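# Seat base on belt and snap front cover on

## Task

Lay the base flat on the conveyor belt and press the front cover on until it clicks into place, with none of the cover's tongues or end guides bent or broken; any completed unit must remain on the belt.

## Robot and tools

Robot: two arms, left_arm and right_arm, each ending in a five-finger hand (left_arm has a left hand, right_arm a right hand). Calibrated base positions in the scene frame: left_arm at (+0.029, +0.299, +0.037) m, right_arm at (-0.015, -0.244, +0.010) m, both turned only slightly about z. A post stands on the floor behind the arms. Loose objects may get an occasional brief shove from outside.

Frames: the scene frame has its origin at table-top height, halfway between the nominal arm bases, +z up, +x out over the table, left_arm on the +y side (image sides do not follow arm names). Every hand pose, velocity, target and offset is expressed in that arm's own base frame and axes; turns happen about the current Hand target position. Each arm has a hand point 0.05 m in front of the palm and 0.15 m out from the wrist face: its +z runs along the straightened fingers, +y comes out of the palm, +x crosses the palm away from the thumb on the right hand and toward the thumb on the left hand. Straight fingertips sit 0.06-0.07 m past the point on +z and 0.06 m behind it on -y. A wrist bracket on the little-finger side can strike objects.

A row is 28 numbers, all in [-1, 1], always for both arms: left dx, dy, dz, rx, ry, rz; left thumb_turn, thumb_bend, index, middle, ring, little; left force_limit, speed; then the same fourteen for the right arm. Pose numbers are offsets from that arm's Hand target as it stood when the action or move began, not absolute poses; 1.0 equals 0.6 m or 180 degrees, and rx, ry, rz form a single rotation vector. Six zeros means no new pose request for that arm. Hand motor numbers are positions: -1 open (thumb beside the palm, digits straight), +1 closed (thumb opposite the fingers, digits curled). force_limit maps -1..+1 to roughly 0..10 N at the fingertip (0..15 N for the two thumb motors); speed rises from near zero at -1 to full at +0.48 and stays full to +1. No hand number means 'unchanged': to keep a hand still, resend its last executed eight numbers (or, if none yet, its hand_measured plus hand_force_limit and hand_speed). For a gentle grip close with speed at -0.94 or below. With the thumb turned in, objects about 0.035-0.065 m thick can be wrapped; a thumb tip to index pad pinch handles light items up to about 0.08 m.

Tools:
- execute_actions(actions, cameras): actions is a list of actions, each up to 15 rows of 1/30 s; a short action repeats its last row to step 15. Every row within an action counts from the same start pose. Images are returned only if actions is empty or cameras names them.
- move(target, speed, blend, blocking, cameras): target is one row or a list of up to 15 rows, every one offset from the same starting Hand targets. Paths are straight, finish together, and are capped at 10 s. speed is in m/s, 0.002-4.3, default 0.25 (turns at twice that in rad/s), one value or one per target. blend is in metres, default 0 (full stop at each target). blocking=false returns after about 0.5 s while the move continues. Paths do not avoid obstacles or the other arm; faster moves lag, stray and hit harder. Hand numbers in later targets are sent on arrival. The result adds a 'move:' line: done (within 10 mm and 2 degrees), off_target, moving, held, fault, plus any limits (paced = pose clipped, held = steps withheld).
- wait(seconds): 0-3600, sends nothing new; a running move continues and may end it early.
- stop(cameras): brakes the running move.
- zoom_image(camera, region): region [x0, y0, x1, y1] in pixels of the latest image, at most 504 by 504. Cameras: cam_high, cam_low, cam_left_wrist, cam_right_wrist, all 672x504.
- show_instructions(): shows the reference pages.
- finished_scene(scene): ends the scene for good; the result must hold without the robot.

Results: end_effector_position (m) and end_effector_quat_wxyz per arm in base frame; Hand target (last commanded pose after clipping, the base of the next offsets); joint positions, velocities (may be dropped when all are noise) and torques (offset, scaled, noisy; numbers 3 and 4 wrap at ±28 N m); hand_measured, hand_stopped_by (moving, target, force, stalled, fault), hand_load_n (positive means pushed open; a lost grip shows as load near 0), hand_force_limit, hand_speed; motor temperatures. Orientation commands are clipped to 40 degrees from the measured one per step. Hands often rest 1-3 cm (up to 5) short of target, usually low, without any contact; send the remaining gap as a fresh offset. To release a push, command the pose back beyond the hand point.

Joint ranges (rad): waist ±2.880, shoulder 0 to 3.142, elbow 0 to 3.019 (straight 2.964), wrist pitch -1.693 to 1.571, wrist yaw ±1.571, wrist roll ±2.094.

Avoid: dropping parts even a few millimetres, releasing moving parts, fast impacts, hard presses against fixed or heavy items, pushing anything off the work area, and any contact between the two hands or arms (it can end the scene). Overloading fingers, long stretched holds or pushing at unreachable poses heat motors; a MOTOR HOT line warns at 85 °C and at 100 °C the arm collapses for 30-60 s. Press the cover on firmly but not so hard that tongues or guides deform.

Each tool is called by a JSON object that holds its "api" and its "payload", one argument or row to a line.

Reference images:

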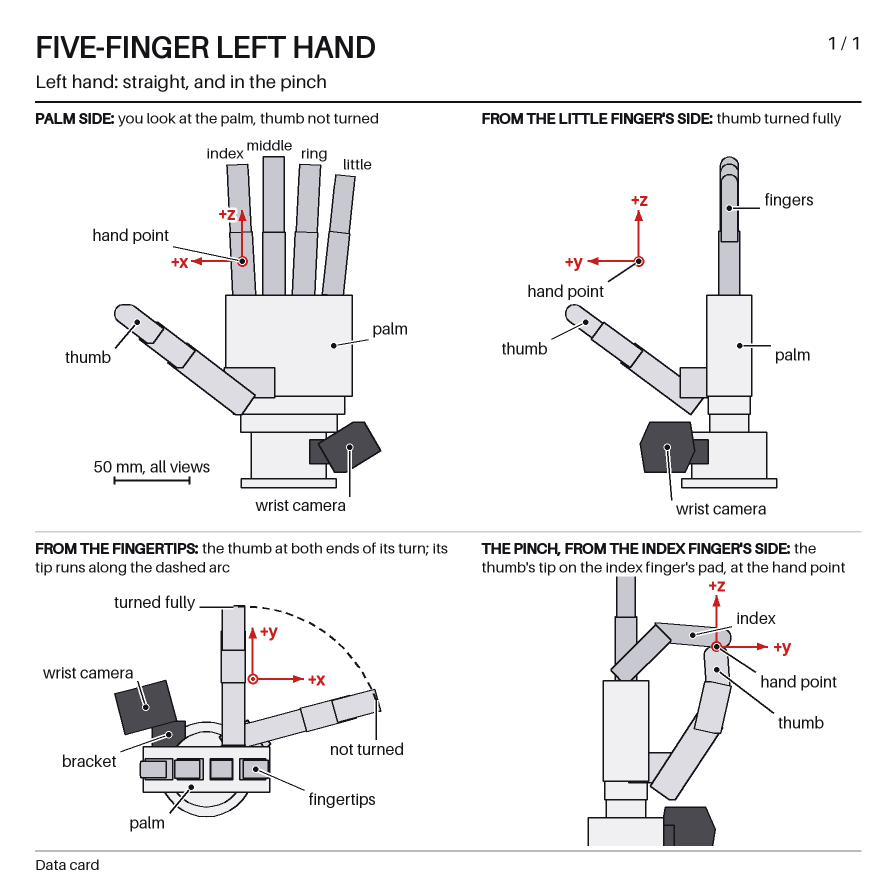

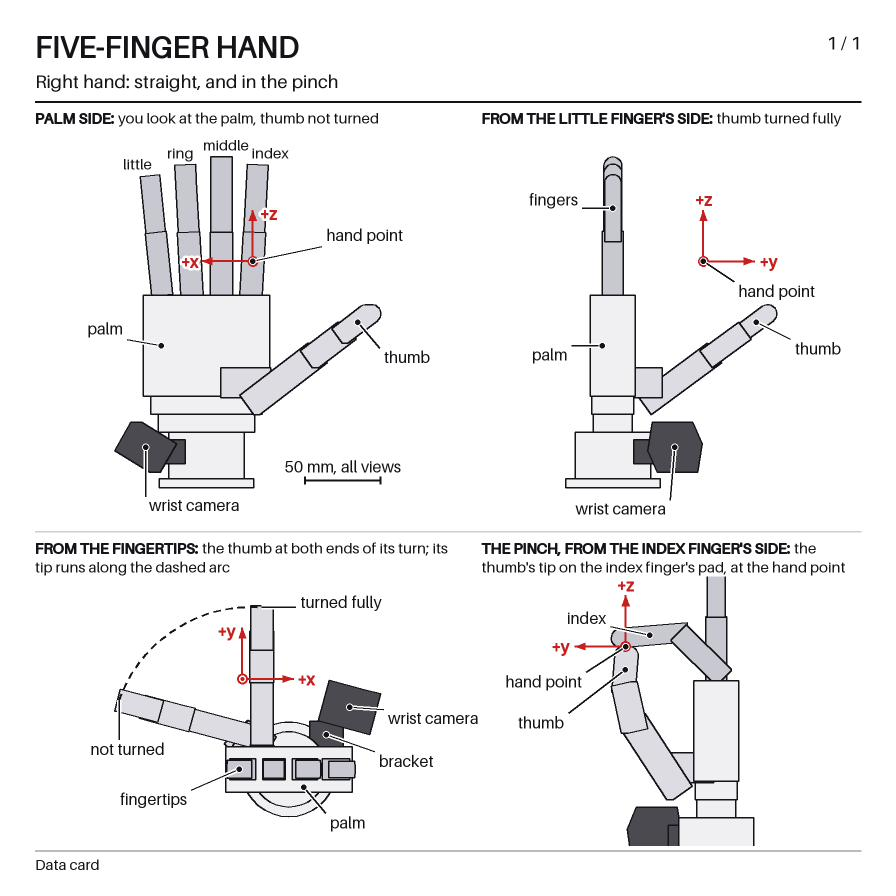

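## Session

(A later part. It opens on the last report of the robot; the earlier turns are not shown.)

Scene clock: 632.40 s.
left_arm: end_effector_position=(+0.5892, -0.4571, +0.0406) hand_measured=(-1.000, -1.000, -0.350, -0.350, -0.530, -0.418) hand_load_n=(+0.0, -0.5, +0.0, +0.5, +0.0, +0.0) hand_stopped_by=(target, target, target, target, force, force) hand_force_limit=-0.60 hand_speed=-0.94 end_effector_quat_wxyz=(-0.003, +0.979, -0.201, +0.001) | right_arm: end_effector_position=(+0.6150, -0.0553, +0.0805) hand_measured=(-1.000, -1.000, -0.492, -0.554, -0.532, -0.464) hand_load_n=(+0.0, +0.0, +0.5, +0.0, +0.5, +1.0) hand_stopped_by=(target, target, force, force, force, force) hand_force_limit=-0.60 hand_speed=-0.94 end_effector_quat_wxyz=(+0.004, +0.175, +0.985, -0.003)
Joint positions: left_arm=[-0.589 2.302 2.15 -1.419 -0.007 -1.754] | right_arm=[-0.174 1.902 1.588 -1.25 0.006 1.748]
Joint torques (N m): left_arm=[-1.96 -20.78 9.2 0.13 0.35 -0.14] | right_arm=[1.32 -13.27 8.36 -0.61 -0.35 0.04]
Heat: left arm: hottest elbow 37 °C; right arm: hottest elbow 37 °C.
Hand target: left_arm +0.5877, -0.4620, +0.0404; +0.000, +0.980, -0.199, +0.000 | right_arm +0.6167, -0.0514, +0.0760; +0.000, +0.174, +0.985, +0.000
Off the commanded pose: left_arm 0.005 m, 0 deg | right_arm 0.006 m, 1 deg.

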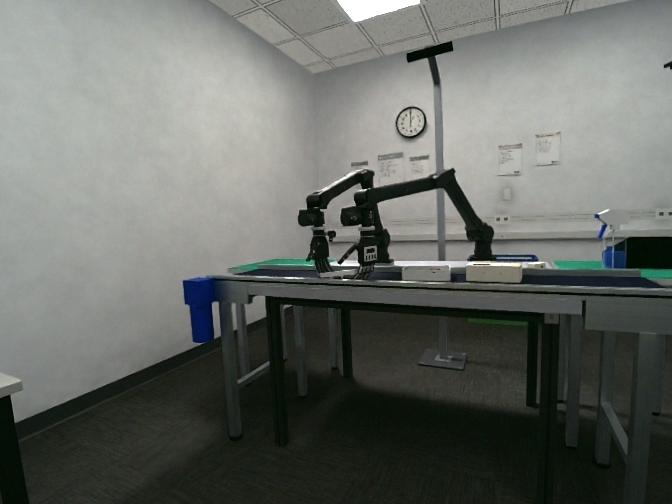

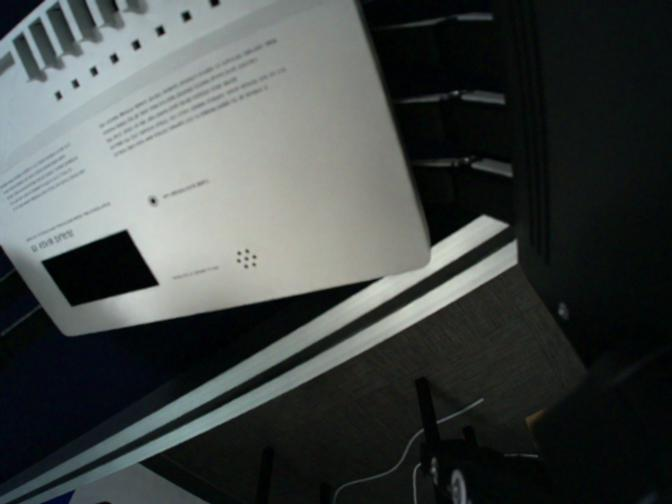

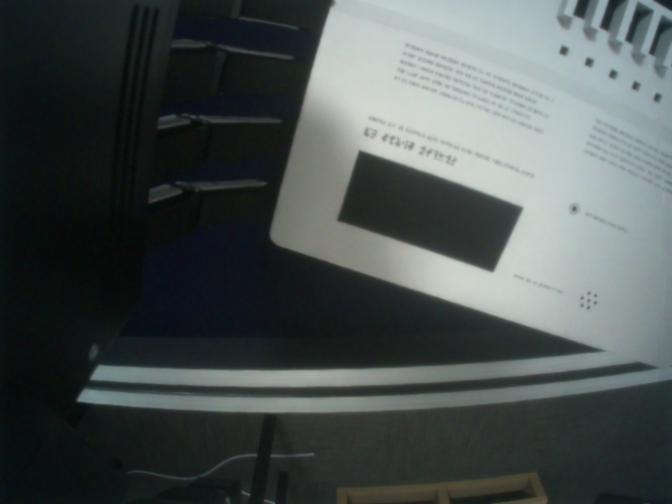

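{"api": "execute_actions", "payload": {
  "actions": [
    [[0,0,0,0,0,0,-1,-1,-0.82,-0.82,-0.82,-0.82,-0.6,-0.93,0,0,0,0,0,0,-1,-1,-0.35,-0.35,-0.35,-0.35,-0.6,-0.94]],
    [[0,0,0,0,0,0,-1,-1,-0.82,-0.82,-0.82,-0.82,-0.6,-0.93,0,0,0,0,0,0,-1,-1,-0.35,-0.35,-0.35,-0.35,-0.6,-0.94]],
    [[0,0,0,0,0,0,-1,-1,-0.82,-0.82,-0.82,-0.82,-0.6,-0.93,0,0,0,0,0,0,-1,-1,-0.35,-0.35,-0.35,-0.35,-0.6,-0.94]],
    [[0,0,0,0,0,0,-1,-1,-0.82,-0.82,-0.82,-0.82,-0.6,-0.93,0,0,0,0,0,0,-1,-1,-0.35,-0.35,-0.35,-0.35,-0.6,-0.94]]
  ],
  "cameras": ["cam_low","cam_left_wrist","cam_right_wrist"]
}}

{"api": "zoom_image", "payload": {
  "camera": "cam_low",
  "region": [310, 240, 390, 290]
}}

Scene clock: 637.53 s.
left_arm: end_effector_position=(+0.5855, -0.4626, +0.0432) hand_measured=(-1.000, -1.000, -0.820, -0.818, -0.820, -0.820) hand_load_n=(+0.0, +0.0, +0.0, -3.0, +0.0, +0.0) hand_stopped_by=(target, target, target, target, target, target) hand_force_limit=-0.60 hand_speed=-0.93 end_effector_quat_wxyz=(+0.005, +0.979, -0.204, -0.001) | right_arm: end_effector_position=(+0.6149, -0.0560, +0.0803) hand_measured=(-1.000, -1.000, -0.492, -0.554, -0.532, -0.464) hand_load_n=(+0.0, +0.0, +1.5, +0.0, +0.0, +1.0) hand_stopped_by=(target, target, force, force, force, force) hand_force_limit=-0.60 hand_speed=-0.94 end_effector_quat_wxyz=(+0.004, +0.175, +0.985, -0.005)
Joint positions: left_arm=[-0.594 2.3 2.15 -1.419 0.01 -1.754] | right_arm=[-0.174 1.902 1.588 -1.25 0.01 1.748]
Joint torques (N m): left_arm=[-1.61 -21.13 9.22 0.16 -0.3 -0.14] | right_arm=[1.14 -13.22 8.39 -0.55 -0.53 0.04]
Heat: left arm: hottest elbow 37 °C; right arm: hottest elbow 37 °C.
Hand target: left_arm +0.5876, -0.4621, +0.0404; +0.000, +0.980, -0.199, +0.000 | right_arm +0.6167, -0.0514, +0.0761; +0.000, +0.174, +0.985, +0.000
Off the commanded pose: left_arm 0.004 m, 1 deg | right_arm 0.007 m, 1 deg.

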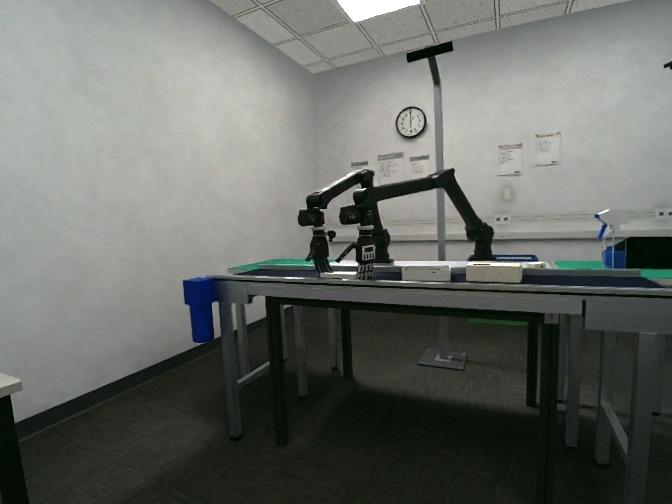

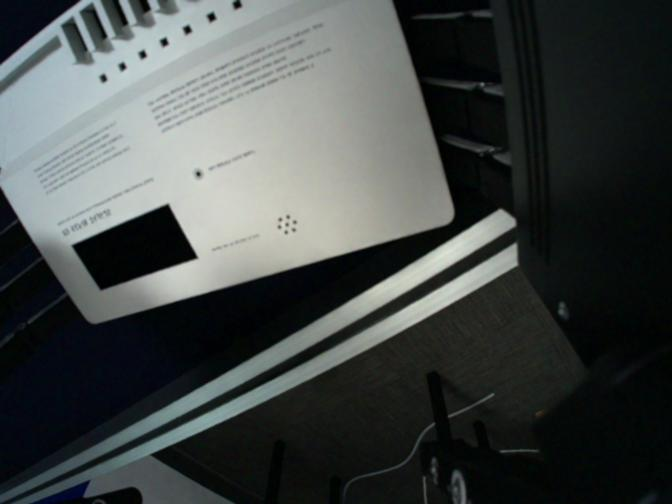

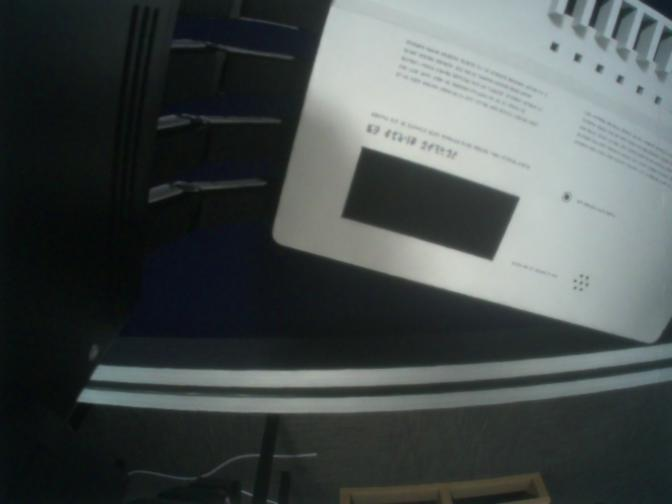

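Scaled by 6.300 from the camera's image (finer frame: 960x720).

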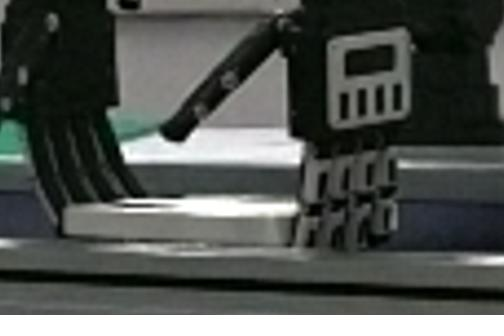

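{"api": "move", "payload": {
  "target": [
    [0,0,0.05,0,0,0,-1,-1,-0.82,-0.82,-0.82,-0.82,-0.6,-0.93,0,0,0,0,0,0,-1,-1,-0.35,-0.35,-0.35,-0.35,-0.6,-0.94],
    [0,0,0.008,0,0,0,-1,-1,-0.82,-0.82,-0.82,-0.82,-0.6,-0.93,0,0,0,0,0,0,-1,-1,-0.35,-0.35,-0.35,-0.35,-0.6,-0.94]
  ],
  "speed": 0.04,
  "cameras": ["cam_left_wrist"]
}}

{"api": "execute_actions", "payload": {
  "actions": [
    [[0,0,0,0,0,0,-1,-1,-0.35,-0.35,-0.35,-0.35,-0.7,-0.94,0,0,0,0,0,0,-1,-1,-0.35,-0.35,-0.35,-0.35,-0.6,-0.94]],
    [[0,0,0,0,0,0,-1,-1,-0.35,-0.35,-0.35,-0.35,-0.7,-0.94,0,0,0,0,0,0,-1,-1,-0.35,-0.35,-0.35,-0.35,-0.6,-0.94]],
    [[0,0,0,0,0,0,-1,-1,-0.35,-0.35,-0.35,-0.35,-0.7,-0.94,0,0,0,0,0,0,-1,-1,-0.35,-0.35,-0.35,-0.35,-0.6,-0.94]]
  ],
  "cameras": ["cam_low","cam_left_wrist","cam_right_wrist"]
}}

{"api": "zoom_image", "payload": {
  "camera": "cam_low",
  "region": [310, 240, 390, 290]
}}

Scene clock: 643.03 s.
left_arm: end_effector_position=(+0.5812, -0.4583, +0.0449) hand_measured=(-1.000, -1.000, -0.820, -0.820, -0.820, -0.820) hand_load_n=(+0.0, +0.0, +0.0, +0.0, +0.0, +0.0) hand_stopped_by=(target, target, target, target, target, target) hand_force_limit=-0.60 hand_speed=-0.93 end_effector_quat_wxyz=(-0.002, +0.979, -0.204, -0.011) | right_arm: end_effector_position=(+0.6151, -0.0549, +0.0806) hand_measured=(-1.000, -1.000, -0.492, -0.554, -0.532, -0.464) hand_load_n=(+0.0, +0.0, +0.5, +0.0, +0.0, +0.0) hand_stopped_by=(target, target, force, force, force, force) hand_force_limit=-0.60 hand_speed=-0.94 end_effector_quat_wxyz=(+0.004, +0.175, +0.985, -0.002)
Joint positions: left_arm=[-0.594 2.299 2.157 -1.45 0.004 -1.754] | right_arm=[-0.174 1.902 1.588 -1.25 0.005 1.748]
Joint torques (N m): left_arm=[-1.67 -21.25 9.35 0.91 -0.07 -0.14] | right_arm=[1.2 -13.27 8.39 -0.59 -0.29 0.04]
Heat: left arm: hottest elbow 37 °C; right arm: hottest elbow 38 °C.
Hand target: left_arm +0.5877, -0.4621, +0.0453; +0.000, +0.980, -0.199, +0.000 | right_arm +0.6167, -0.0514, +0.0760; +0.000, +0.174, +0.985, +0.000
Off the commanded pose: left_arm 0.007 m, 1 deg | right_arm 0.006 m, 1 deg.
move: done

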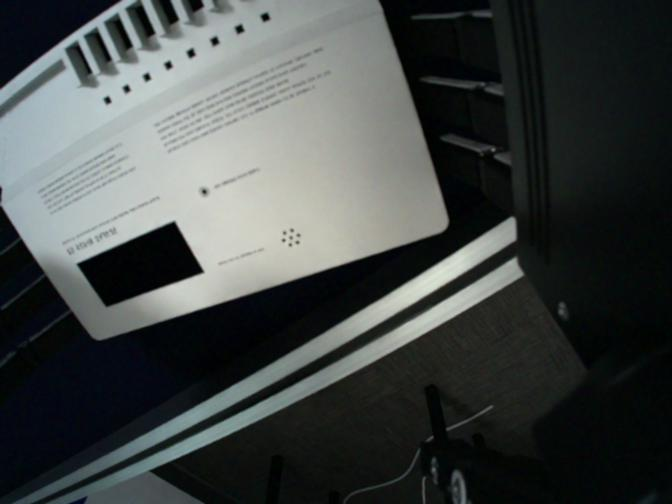

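Scene clock: 645.00 s.
left_arm: end_effector_position=(+0.5844, -0.4576, +0.0446) hand_measured=(-1.000, -1.000, -0.692, -0.662, -0.634, -0.534) hand_load_n=(+0.0, +0.0, +0.0, +0.0, +1.0, +1.5) hand_stopped_by=(target, target, force, force, force, force) hand_force_limit=-0.70 hand_speed=-0.94 end_effector_quat_wxyz=(-0.006, +0.979, -0.204, -0.004) | right_arm: end_effector_position=(+0.6150, -0.0555, +0.0804) hand_measured=(-1.000, -1.000, -0.492, -0.554, -0.532, -0.464) hand_load_n=(-0.5, +0.0, +1.0, +0.0, +0.0, +1.0) hand_stopped_by=(target, target, force, force, force, force) hand_force_limit=-0.60 hand_speed=-0.94 end_effector_quat_wxyz=(+0.004, +0.175, +0.985, -0.004)
Joint positions: left_arm=[-0.594 2.299 2.157 -1.441 -0.008 -1.754] | right_arm=[-0.174 1.902 1.588 -1.25 0.008 1.748]
Joint torques (N m): left_arm=[-1.61 -21.19 9.37 0.55 0.42 -0.14] | right_arm=[1.14 -13.33 8.39 -0.57 -0.41 0.05]
Heat: left arm: hottest elbow 37 °C; right arm: hottest elbow 38 °C.
Hand target: left_arm +0.5877, -0.4622, +0.0453; +0.000, +0.980, -0.199, +0.000 | right_arm +0.6167, -0.0514, +0.0761; +0.000, +0.174, +0.985, +0.000
Off the commanded pose: left_arm 0.006 m, 1 deg | right_arm 0.006 m, 1 deg.

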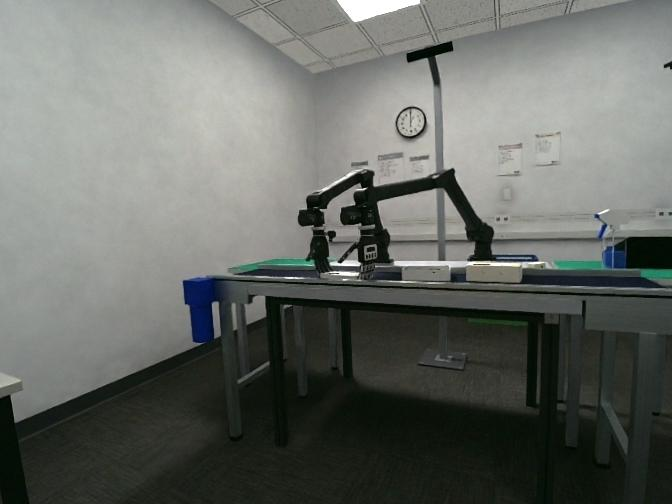

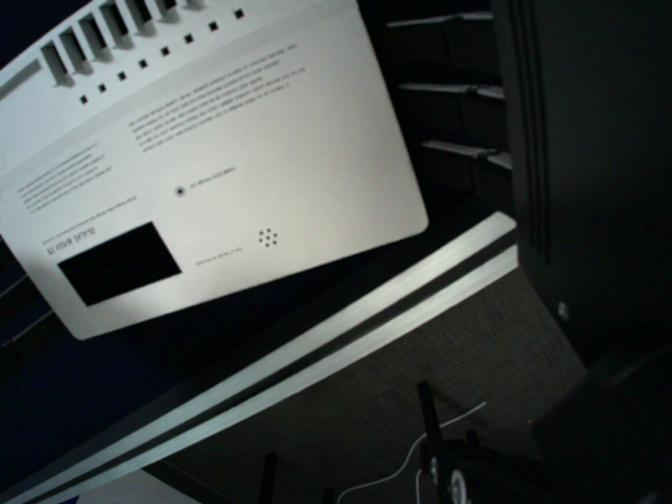

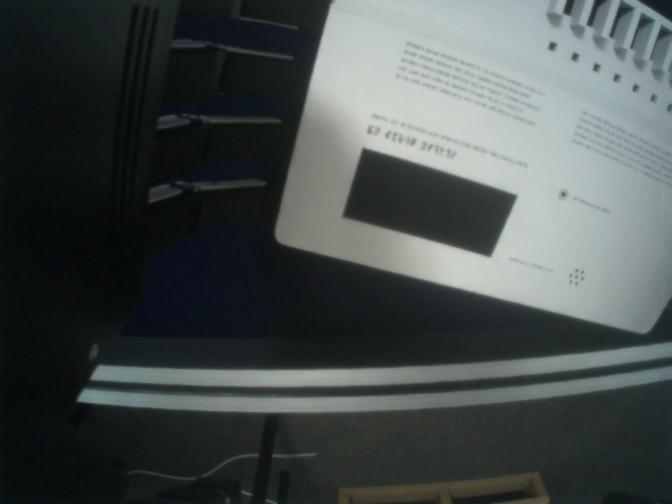

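Scaled by 6.300 from the camera's image (finer frame: 960x720).

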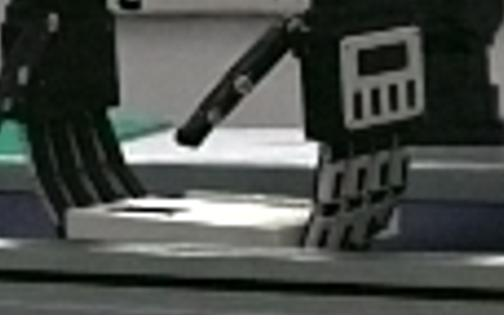

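{"api": "execute_actions", "payload": {
  "actions": [
    [[0,0,0,0,0,0,-1,-1,-0.3,-0.3,-0.3,-0.3,-0.45,-0.95,0,0,0,0,0,0,-1,-1,-0.3,-0.3,-0.3,-0.3,-0.45,-0.95]],
    [[0,0,0,0,0,0,-1,-1,-0.3,-0.3,-0.3,-0.3,-0.45,-0.95,0,0,0,0,0,0,-1,-1,-0.3,-0.3,-0.3,-0.3,-0.45,-0.95]],
    [[0,0,0,0,0,0,-1,-1,-0.3,-0.3,-0.3,-0.3,-0.45,-0.95,0,0,0,0,0,0,-1,-1,-0.3,-0.3,-0.3,-0.3,-0.45,-0.95]]
  ],
  "cameras": ["cam_low","cam_left_wrist","cam_right_wrist"]
}}

{"api": "zoom_image", "payload": {
  "camera": "cam_low",
  "region": [310, 240, 390, 290]
}}

Scene clock: 651.00 s.
left_arm: end_effector_position=(+0.5904, -0.4496, +0.0433) hand_measured=(-1.000, -1.000, -0.300, -0.300, -0.498, -0.354) hand_load_n=(+0.0, +0.0, +0.0, +0.5, +0.0, +2.0) hand_stopped_by=(target, target, target, target, force, force) hand_force_limit=-0.45 hand_speed=-0.95 end_effector_quat_wxyz=(-0.011, +0.980, -0.198, -0.003) | right_arm: end_effector_position=(+0.6143, -0.0630, +0.0799) hand_measured=(-1.000, -1.000, -0.318, -0.418, -0.368, -0.300) hand_load_n=(+0.0, +0.0, +0.0, +0.0, +3.0, +2.0) hand_stopped_by=(target, target, force, force, force, target) hand_force_limit=-0.45 hand_speed=-0.95 end_effector_quat_wxyz=(+0.004, +0.181, +0.983, -0.010)
Joint positions: left_arm=[-0.583 2.3 2.157 -1.441 -0.017 -1.754] | right_arm=[-0.183 1.902 1.588 -1.25 0.019 1.752]
Joint torques (N m): left_arm=[-2.49 -21.3 9.28 0.58 0.78 -0.14] | right_arm=[1.85 -13.33 8.35 -0.61 -0.89 0.01]
Heat: left arm: hottest elbow 37 °C; right arm: hottest elbow 38 °C.
Hand target: left_arm +0.5876, -0.4623, +0.0453; +0.000, +0.980, -0.199, +0.000 | right_arm +0.6167, -0.0514, +0.0760; +0.000, +0.175, +0.985, +0.000
Off the commanded pose: left_arm 0.013 m, 1 deg | right_arm 0.012 m, 1 deg.

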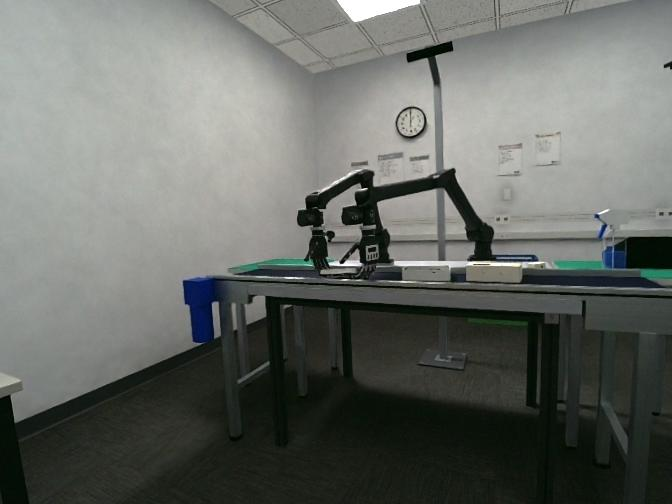

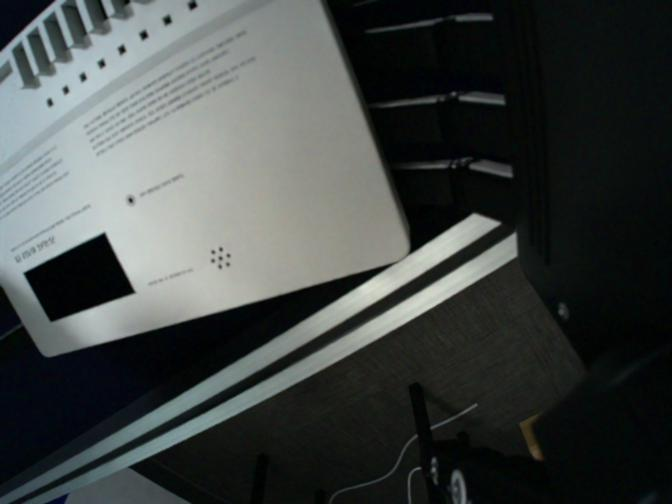

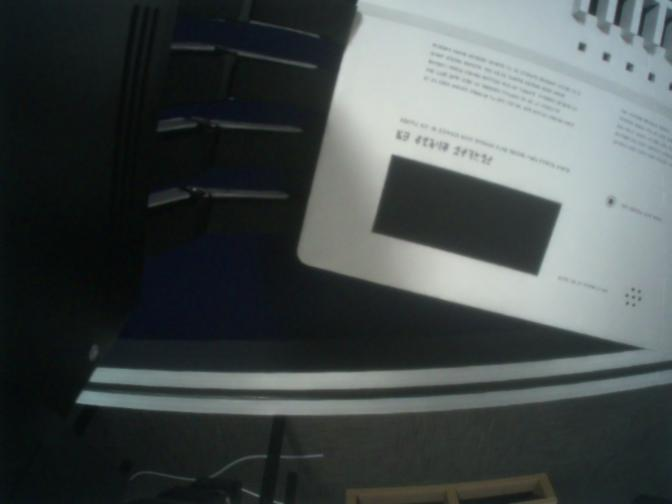

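Scaled by 6.300 from the camera's image (finer frame: 960x720).

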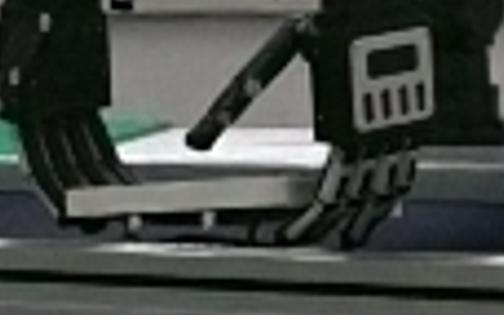

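{"api": "execute_actions", "payload": {
  "actions": [
    [[0,0,0,0,0,0,-1,-1,-0.8,-0.8,-0.8,-0.8,-0.45,-0.93,0,0,0,0,0,0,-1,-1,-0.8,-0.8,-0.8,-0.8,-0.45,-0.93]],
    [[0,0,0,0,0,0,-1,-1,-0.8,-0.8,-0.8,-0.8,-0.45,-0.93,0,0,0,0,0,0,-1,-1,-0.8,-0.8,-0.8,-0.8,-0.45,-0.93]],
    [[0,0,0,0,0,0,-1,-1,-0.8,-0.8,-0.8,-0.8,-0.45,-0.93,0,0,0,0,0,0,-1,-1,-0.8,-0.8,-0.8,-0.8,-0.45,-0.93]],
    [[0,0,0,0,0,0,-1,-1,-0.8,-0.8,-0.8,-0.8,-0.45,-0.93,0,0,0,0,0,0,-1,-1,-0.8,-0.8,-0.8,-0.8,-0.45,-0.93]]
  ],
  "cameras": ["cam_low","cam_left_wrist","cam_right_wrist"]
}}

{"api": "zoom_image", "payload": {
  "camera": "cam_low",
  "region": [310, 240, 390, 290]
}}

Scene clock: 657.57 s.
left_arm: end_effector_position=(+0.5884, -0.4537, +0.0443) hand_measured=(-1.000, -1.000, -0.800, -0.800, -0.800, -0.800) hand_load_n=(+0.0, +0.0, +0.0, -0.5, +0.0, +0.0) hand_stopped_by=(target, target, target, target, target, target) hand_force_limit=-0.45 hand_speed=-0.93 end_effector_quat_wxyz=(-0.002, +0.980, -0.199, -0.005) | right_arm: end_effector_position=(+0.6149, -0.0598, +0.0807) hand_measured=(-1.000, -1.000, -0.800, -0.800, -0.800, -0.800) hand_load_n=(+0.0, +0.0, +0.0, +0.0, +0.0, +0.0) hand_stopped_by=(target, target, target, target, target, target) hand_force_limit=-0.45 hand_speed=-0.93 end_effector_quat_wxyz=(+0.004, +0.181, +0.984, -0.001)
Joint positions: left_arm=[-0.584 2.3 2.157 -1.438 0 -1.754] | right_arm=[-0.183 1.902 1.588 -1.25 0.002 1.752]
Joint torques (N m): left_arm=[-2.32 -21.25 9.28 0.49 0.14 -0.14] | right_arm=[1.85 -13.33 8.38 -0.58 -0.16 0.01]
Heat: left arm: hottest elbow 37 °C; right arm: hottest elbow 38 °C.
Hand target: left_arm +0.5877, -0.4622, +0.0453; +0.000, +0.980, -0.199, +0.000 | right_arm +0.6167, -0.0515, +0.0760; +0.000, +0.175, +0.985, +0.000
Off the commanded pose: left_arm 0.009 m, 1 deg | right_arm 0.010 m, 1 deg.

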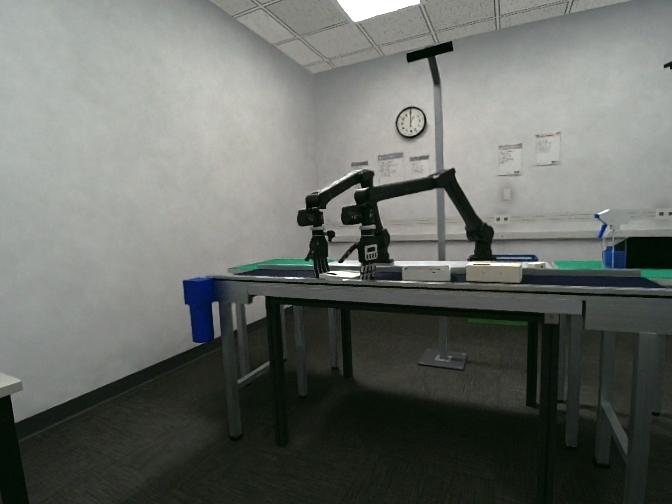

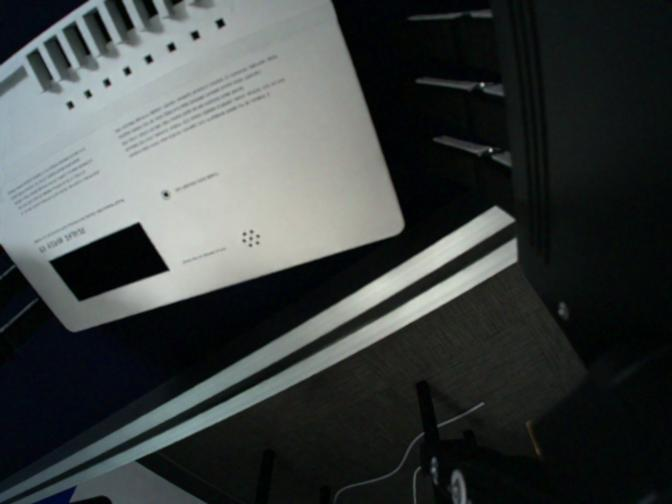

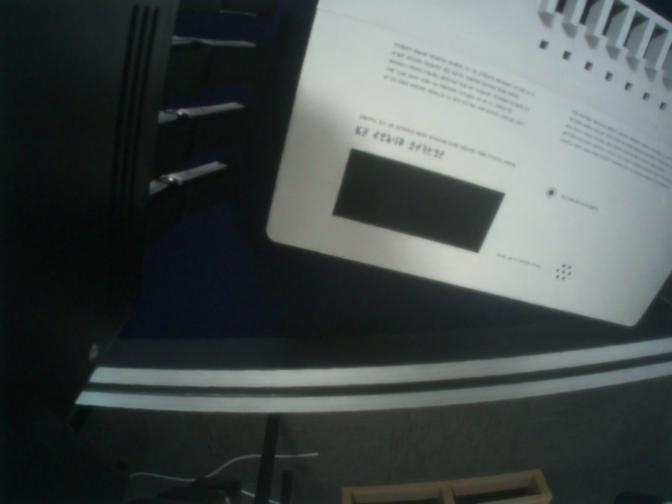

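Scaled by 6.300 from the camera's image (finer frame: 960x720).

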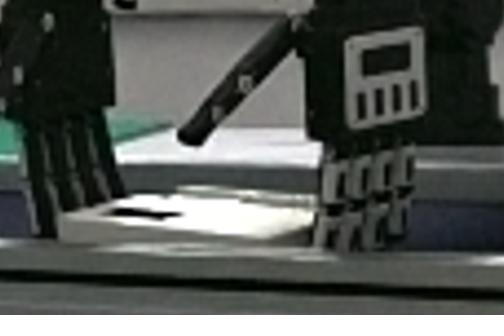

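{"api": "move", "payload": {
  "target": [-0.0133,-0.0307,0,0,0,0,-1,-1,-0.8,-0.8,-0.8,-0.8,-0.45,-0.93,0.0115,0.0313,0,0,0,0,-1,-1,-0.8,-0.8,-0.8,-0.8,-0.45,-0.93],
  "speed": 0.03,
  "cameras": ["cam_low","cam_left_wrist","cam_right_wrist"]
}}

{"api": "zoom_image", "payload": {
  "camera": "cam_low",
  "region": [310, 240, 390, 290]
}}

Scene clock: 662.63 s.
left_arm: end_effector_position=(+0.5859, -0.4588, +0.0439) hand_measured=(-1.000, -1.000, -0.800, -0.800, -0.800, -0.800) hand_load_n=(+0.0, +0.0, +0.0, +1.0, +0.0, +0.0) hand_stopped_by=(target, target, target, target, target, target) hand_force_limit=-0.45 hand_speed=-0.93 end_effector_quat_wxyz=(-0.005, +0.981, -0.192, -0.004) | right_arm: end_effector_position=(+0.6175, -0.0425, +0.0804) hand_measured=(-1.000, -1.000, -0.800, -0.800, -0.800, -0.800) hand_load_n=(+0.0, +0.0, +0.0, +0.0, +0.5, +0.0) hand_stopped_by=(target, target, target, target, target, target) hand_force_limit=-0.45 hand_speed=-0.93 end_effector_quat_wxyz=(+0.004, +0.178, +0.984, -0.002)
Joint positions: left_arm=[-0.595 2.3 2.157 -1.438 -0.007 -1.779] | right_arm=[-0.152 1.902 1.588 -1.25 0.005 1.777]
Joint torques (N m): left_arm=[-3.49 -20.37 11.22 0.1 0.36 -0.17] | right_arm=[2.2 -12.81 9.59 -0.77 -0.29 0.08]
Heat: left arm: hottest elbow 37 °C; right arm: hottest elbow 38 °C.
Hand target: left_arm +0.5797, -0.4805, +0.0453; +0.000, +0.980, -0.199, +0.000 | right_arm +0.6236, -0.0327, +0.0761; +0.000, +0.175, +0.985, +0.000
Off the commanded pose: left_arm 0.023 m, 1 deg | right_arm 0.012 m, 1 deg.
move: off_target (left_arm, right_arm)

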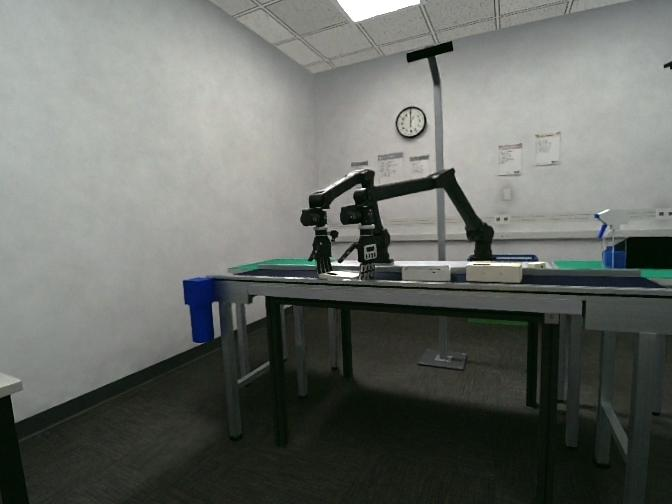

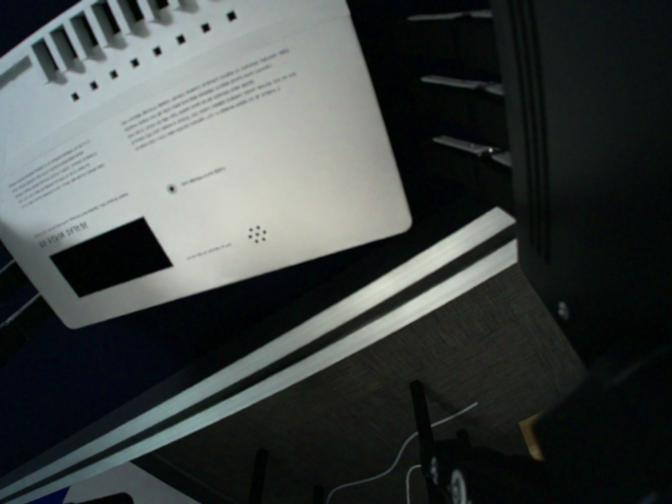

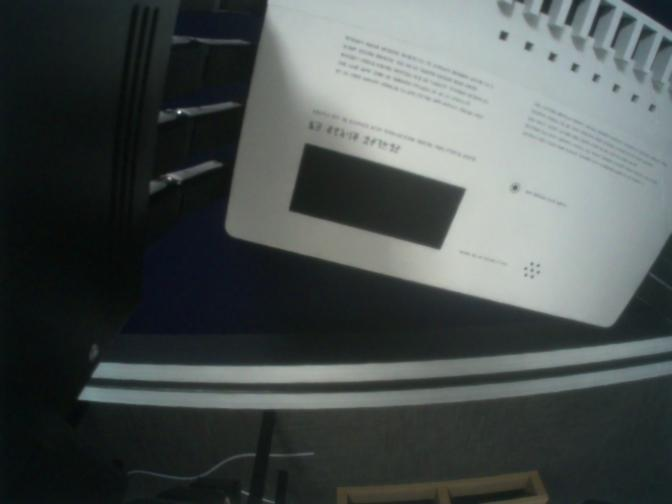

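Scaled by 6.300 from the camera's image (finer frame: 960x720).

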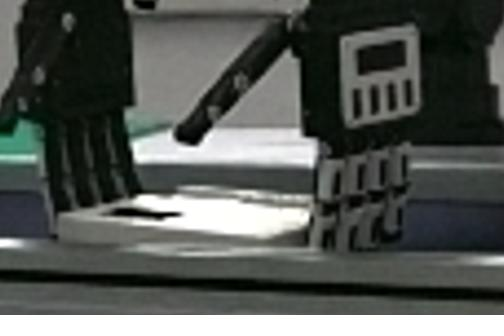

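{"api": "move", "payload": {
  "target": [-0.01,-0.025,0,0,0,0,-1,-1,-0.8,-0.8,-0.8,-0.8,-0.45,-0.93,0.01,0.025,0,0,0,0,-1,-1,-0.8,-0.8,-0.8,-0.8,-0.45,-0.93],
  "speed": 0.03,
  "cameras": ["cam_low","cam_left_wrist","cam_right_wrist"]
}}

{"api": "zoom_image", "payload": {
  "camera": "cam_low",
  "region": [310, 240, 390, 290]
}}

Scene clock: 665.17 s.
left_arm: end_effector_position=(+0.5773, -0.4737, +0.0444) hand_measured=(-1.000, -1.000, -0.800, -0.800, -0.800, -0.800) hand_load_n=(-0.5, +0.0, +1.0, +0.5, +0.0, +0.0) hand_stopped_by=(target, target, target, target, target, target) hand_force_limit=-0.45 hand_speed=-0.93 end_effector_quat_wxyz=(-0.008, +0.981, -0.193, -0.002) | right_arm: end_effector_position=(+0.6185, -0.0412, +0.0798) hand_measured=(-1.000, -1.000, -0.800, -0.800, -0.800, -0.800) hand_load_n=(+0.0, -0.5, +0.0, +0.5, +3.5, +0.5) hand_stopped_by=(target, target, target, target, target, target) hand_force_limit=-0.45 hand_speed=-0.93 end_effector_quat_wxyz=(+0.004, +0.185, +0.983, -0.009)
Joint positions: left_arm=[-0.621 2.304 2.165 -1.442 -0.013 -1.804] | right_arm=[-0.144 1.902 1.589 -1.251 0.017 1.799]
Joint torques (N m): left_arm=[-3.19 -19.9 12.78 -0.16 0.63 -0.11] | right_arm=[3.49 -12.16 10.71 -0.9 -0.81 0.13]
Heat: left arm: hottest elbow 37 °C; right arm: hottest elbow 38 °C.
Hand target: left_arm +0.5737, -0.4955, +0.0452; +0.000, +0.980, -0.199, +0.000 | right_arm +0.6297, -0.0177, +0.0761; +0.000, +0.175, +0.985, +0.000
Off the commanded pose: left_arm 0.022 m, 1 deg | right_arm 0.026 m, 2 deg.
move: off_target (left_arm, right_arm)

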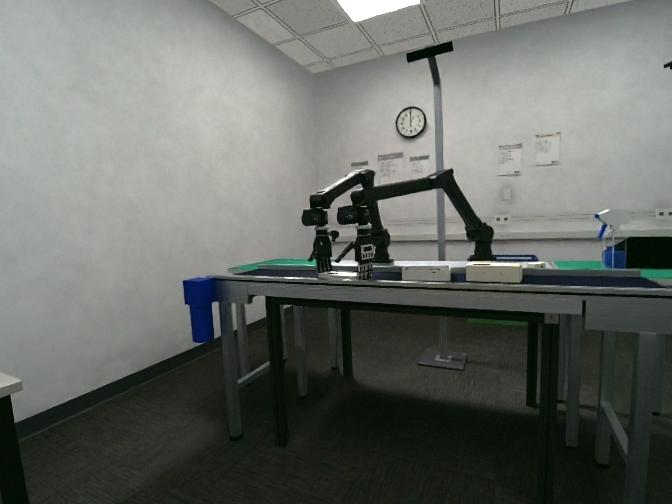

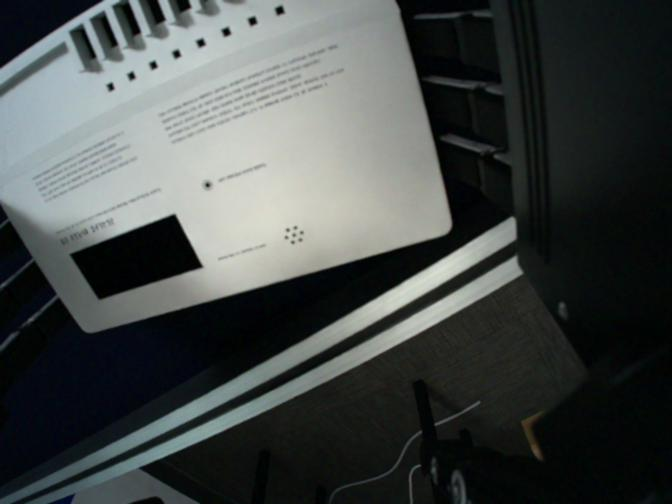

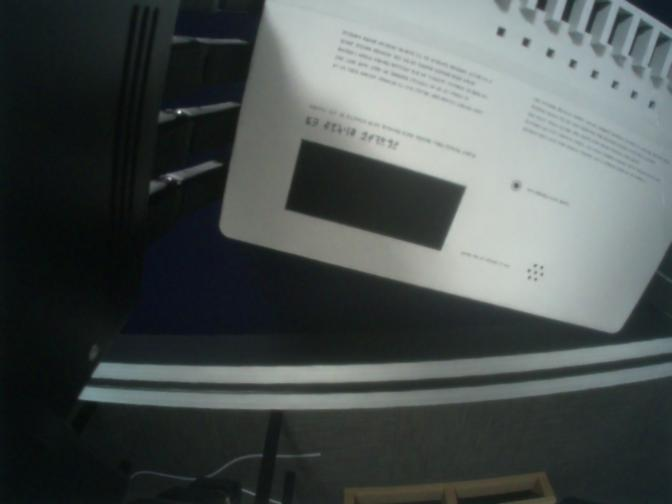

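Scaled by 6.300 from the camera's image (finer frame: 960x720).

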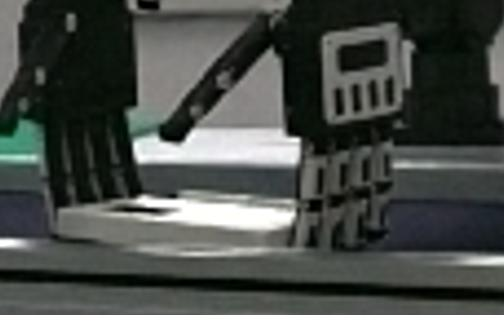

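{"api": "move", "payload": {
  "target": [0,0,0.075,0,0,0,-1,-1,-0.8,-0.8,-0.8,-0.8,-0.45,-0.93,0,0,0.06,0,0,0,-1,-1,-0.8,-0.8,-0.8,-0.8,-0.45,-0.93],
  "speed": 0.03,
  "cameras": ["cam_low","cam_left_wrist","cam_right_wrist"]
}}

{"api": "zoom_image", "payload": {
  "camera": "cam_low",
  "region": [310, 240, 390, 290]
}}

Scene clock: 669.10 s.
left_arm: end_effector_position=(+0.5726, -0.4703, +0.0657) hand_measured=(-1.000, -1.000, -0.800, -0.800, -0.800, -0.800) hand_load_n=(+0.0, +0.0, +1.0, +1.0, +1.0, +0.0) hand_stopped_by=(target, target, target, target, target, target) hand_force_limit=-0.45 hand_speed=-0.93 end_effector_quat_wxyz=(-0.017, +0.981, -0.192, -0.020) | right_arm: end_effector_position=(+0.6121, -0.0354, +0.0924) hand_measured=(-1.000, -1.000, -0.800, -0.800, -0.800, -0.800) hand_load_n=(+0.5, +0.5, +0.0, +0.5, +3.5, +0.5) hand_stopped_by=(target, target, target, target, target, target) hand_force_limit=-0.45 hand_speed=-0.93 end_effector_quat_wxyz=(-0.020, +0.182, +0.983, -0.008)
Joint positions: left_arm=[-0.621 2.314 2.243 -1.551 -0.013 -1.805] | right_arm=[-0.137 1.906 1.633 -1.338 0.014 1.8]
Joint torques (N m): left_arm=[-3.25 -21.95 13.93 -0.28 0.66 -0.13] | right_arm=[3.02 -14.21 11.99 -0.92 -0.74 0.11]
Heat: left arm: hottest elbow 37 °C; right arm: hottest elbow 38 °C.
Hand target: left_arm +0.5737, -0.4955, +0.0901; +0.000, +0.980, -0.199, +0.000 | right_arm +0.6297, -0.0176, +0.1122; +0.000, +0.174, +0.985, +0.000
Off the commanded pose: left_arm 0.035 m, 3 deg | right_arm 0.032 m, 3 deg.
move: off_target (left_arm, right_arm)

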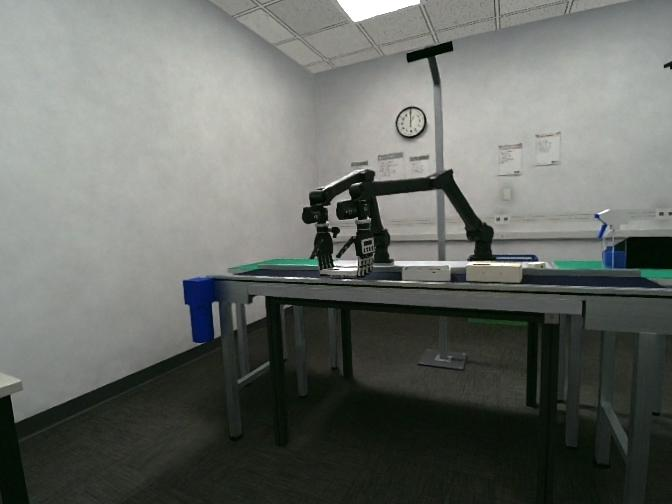

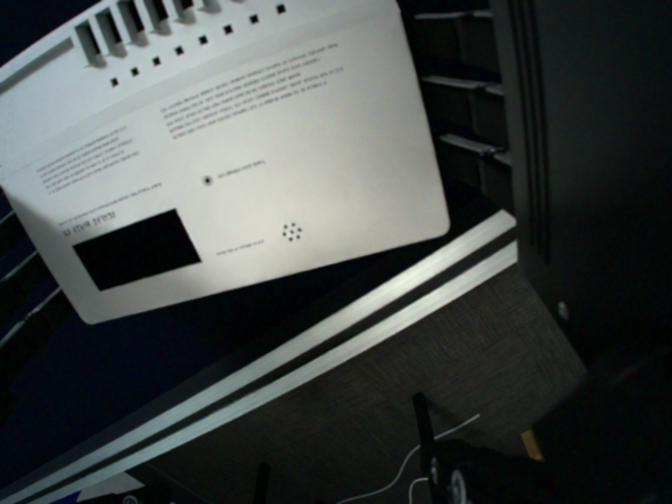

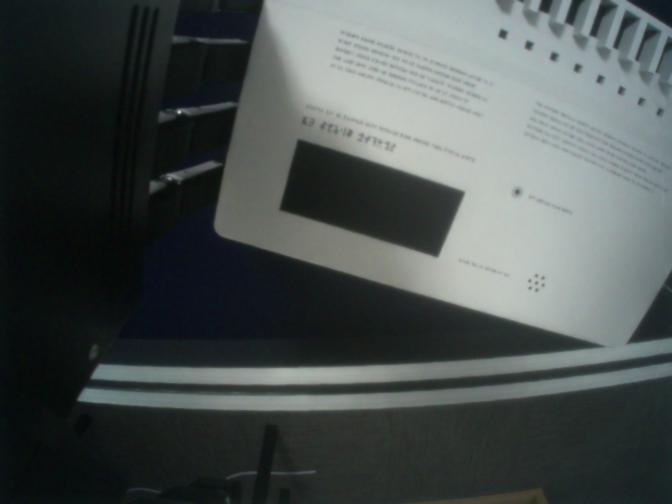

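Scaled by 6.300 from the camera's image (finer frame: 960x720).

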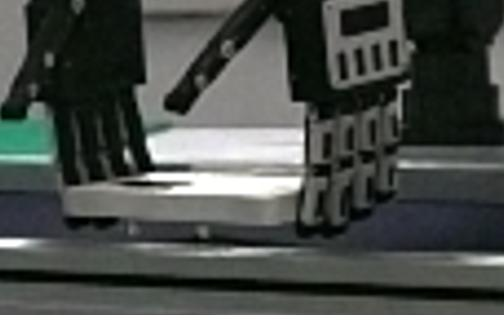

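{"api": "move", "payload": {
  "target": [0,0,0.1,0,0,0,-1,-1,-0.8,-0.8,-0.8,-0.8,-0.45,-0.93,0,0,0.115,0,0,0,-1,-1,-0.8,-0.8,-0.8,-0.8,-0.45,-0.93],
  "speed": 0.04,
  "cameras": ["cam_low","cam_high","cam_left_wrist","cam_right_wrist"]
}}

{"api": "zoom_image", "payload": {
  "camera": "cam_low",
  "region": [310, 220, 430, 290]
}}

Scene clock: 690.93 s.
left_arm: end_effector_position=(+0.5752, -0.4718, +0.1210) hand_measured=(-1.000, -1.000, -0.800, -0.800, -0.800, -0.800) hand_load_n=(+0.0, +0.0, +1.0, +1.0, +1.0, +0.0) hand_stopped_by=(target, target, target, target, target, target) hand_force_limit=-0.45 hand_speed=-0.93 end_effector_quat_wxyz=(-0.015, +0.981, -0.192, -0.015) | right_arm: end_effector_position=(+0.6143, -0.0362, +0.1541) hand_measured=(-1.000, -1.000, -0.800, -0.800, -0.800, -0.800) hand_load_n=(+0.0, +0.0, +0.0, +0.5, +4.5, +0.0) hand_stopped_by=(target, target, target, target, target, target) hand_force_limit=-0.45 hand_speed=-0.93 end_effector_quat_wxyz=(-0.026, +0.182, +0.983, -0.010)
Joint positions: left_arm=[-0.621 2.314 2.388 -1.684 -0.015 -1.805] | right_arm=[-0.137 1.889 1.773 -1.508 0.017 1.8]
Joint torques (N m): left_arm=[-3.14 -22.53 13.53 -0.09 0.75 -0.13] | right_arm=[3.02 -15.15 12.37 -0.88 -0.83 0.11]
Heat: left arm: hottest elbow 38 °C; right arm: hottest elbow 41 °C.
Hand target: left_arm +0.5737, -0.4955, +0.1501; +0.000, +0.980, -0.199, +0.000 | right_arm +0.6296, -0.0176, +0.1811; +0.000, +0.174, +0.985, +0.000
Off the commanded pose: left_arm 0.038 m, 3 deg | right_arm 0.036 m, 3 deg.
joint sent to its limit (left arm) — joint 4 (wrist pitch), lower limit. The joint targets still meet the commanded pose.
move: off_target (left_arm, right_arm)

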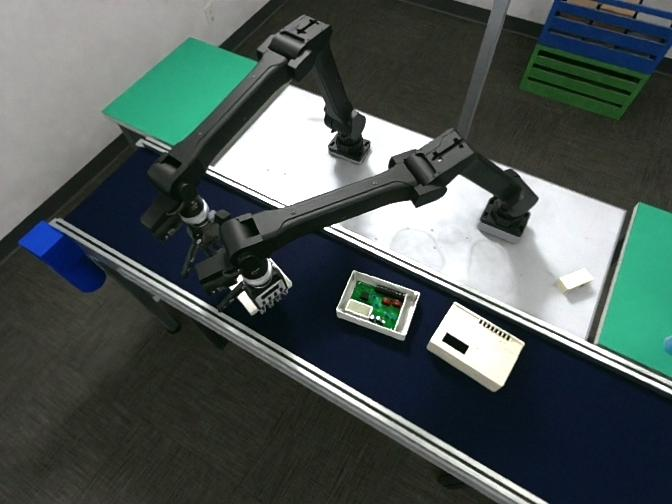

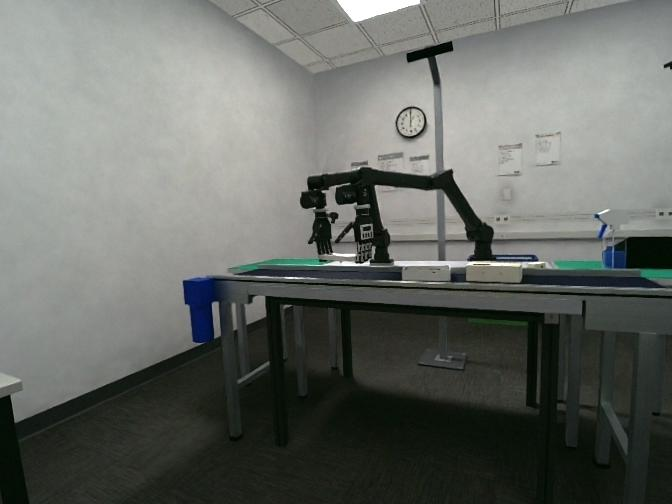

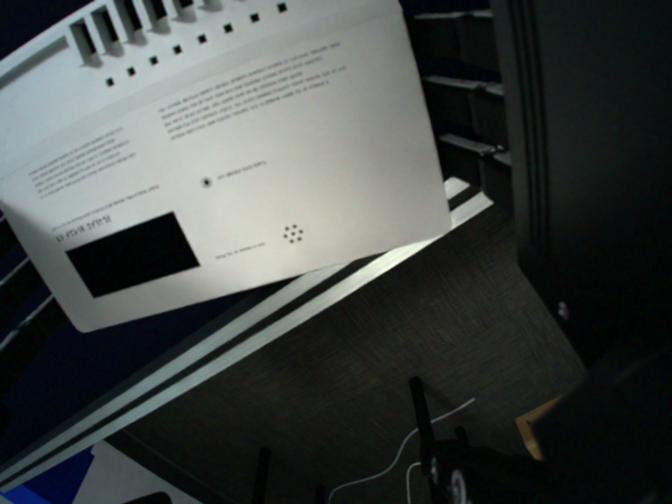

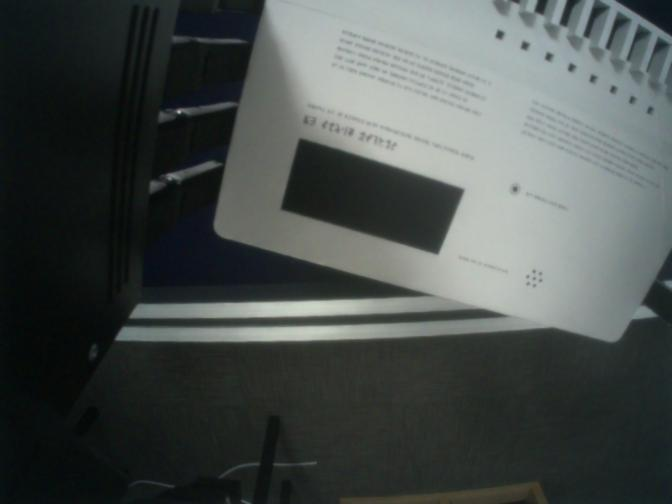

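Scaled by 4.200 from the camera's image (finer frame: 960x720).

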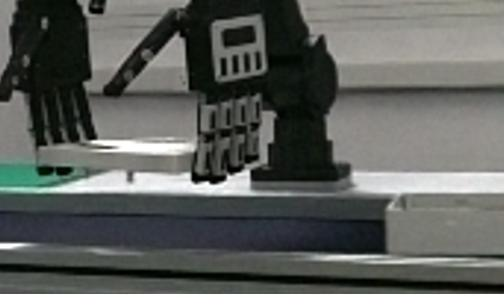

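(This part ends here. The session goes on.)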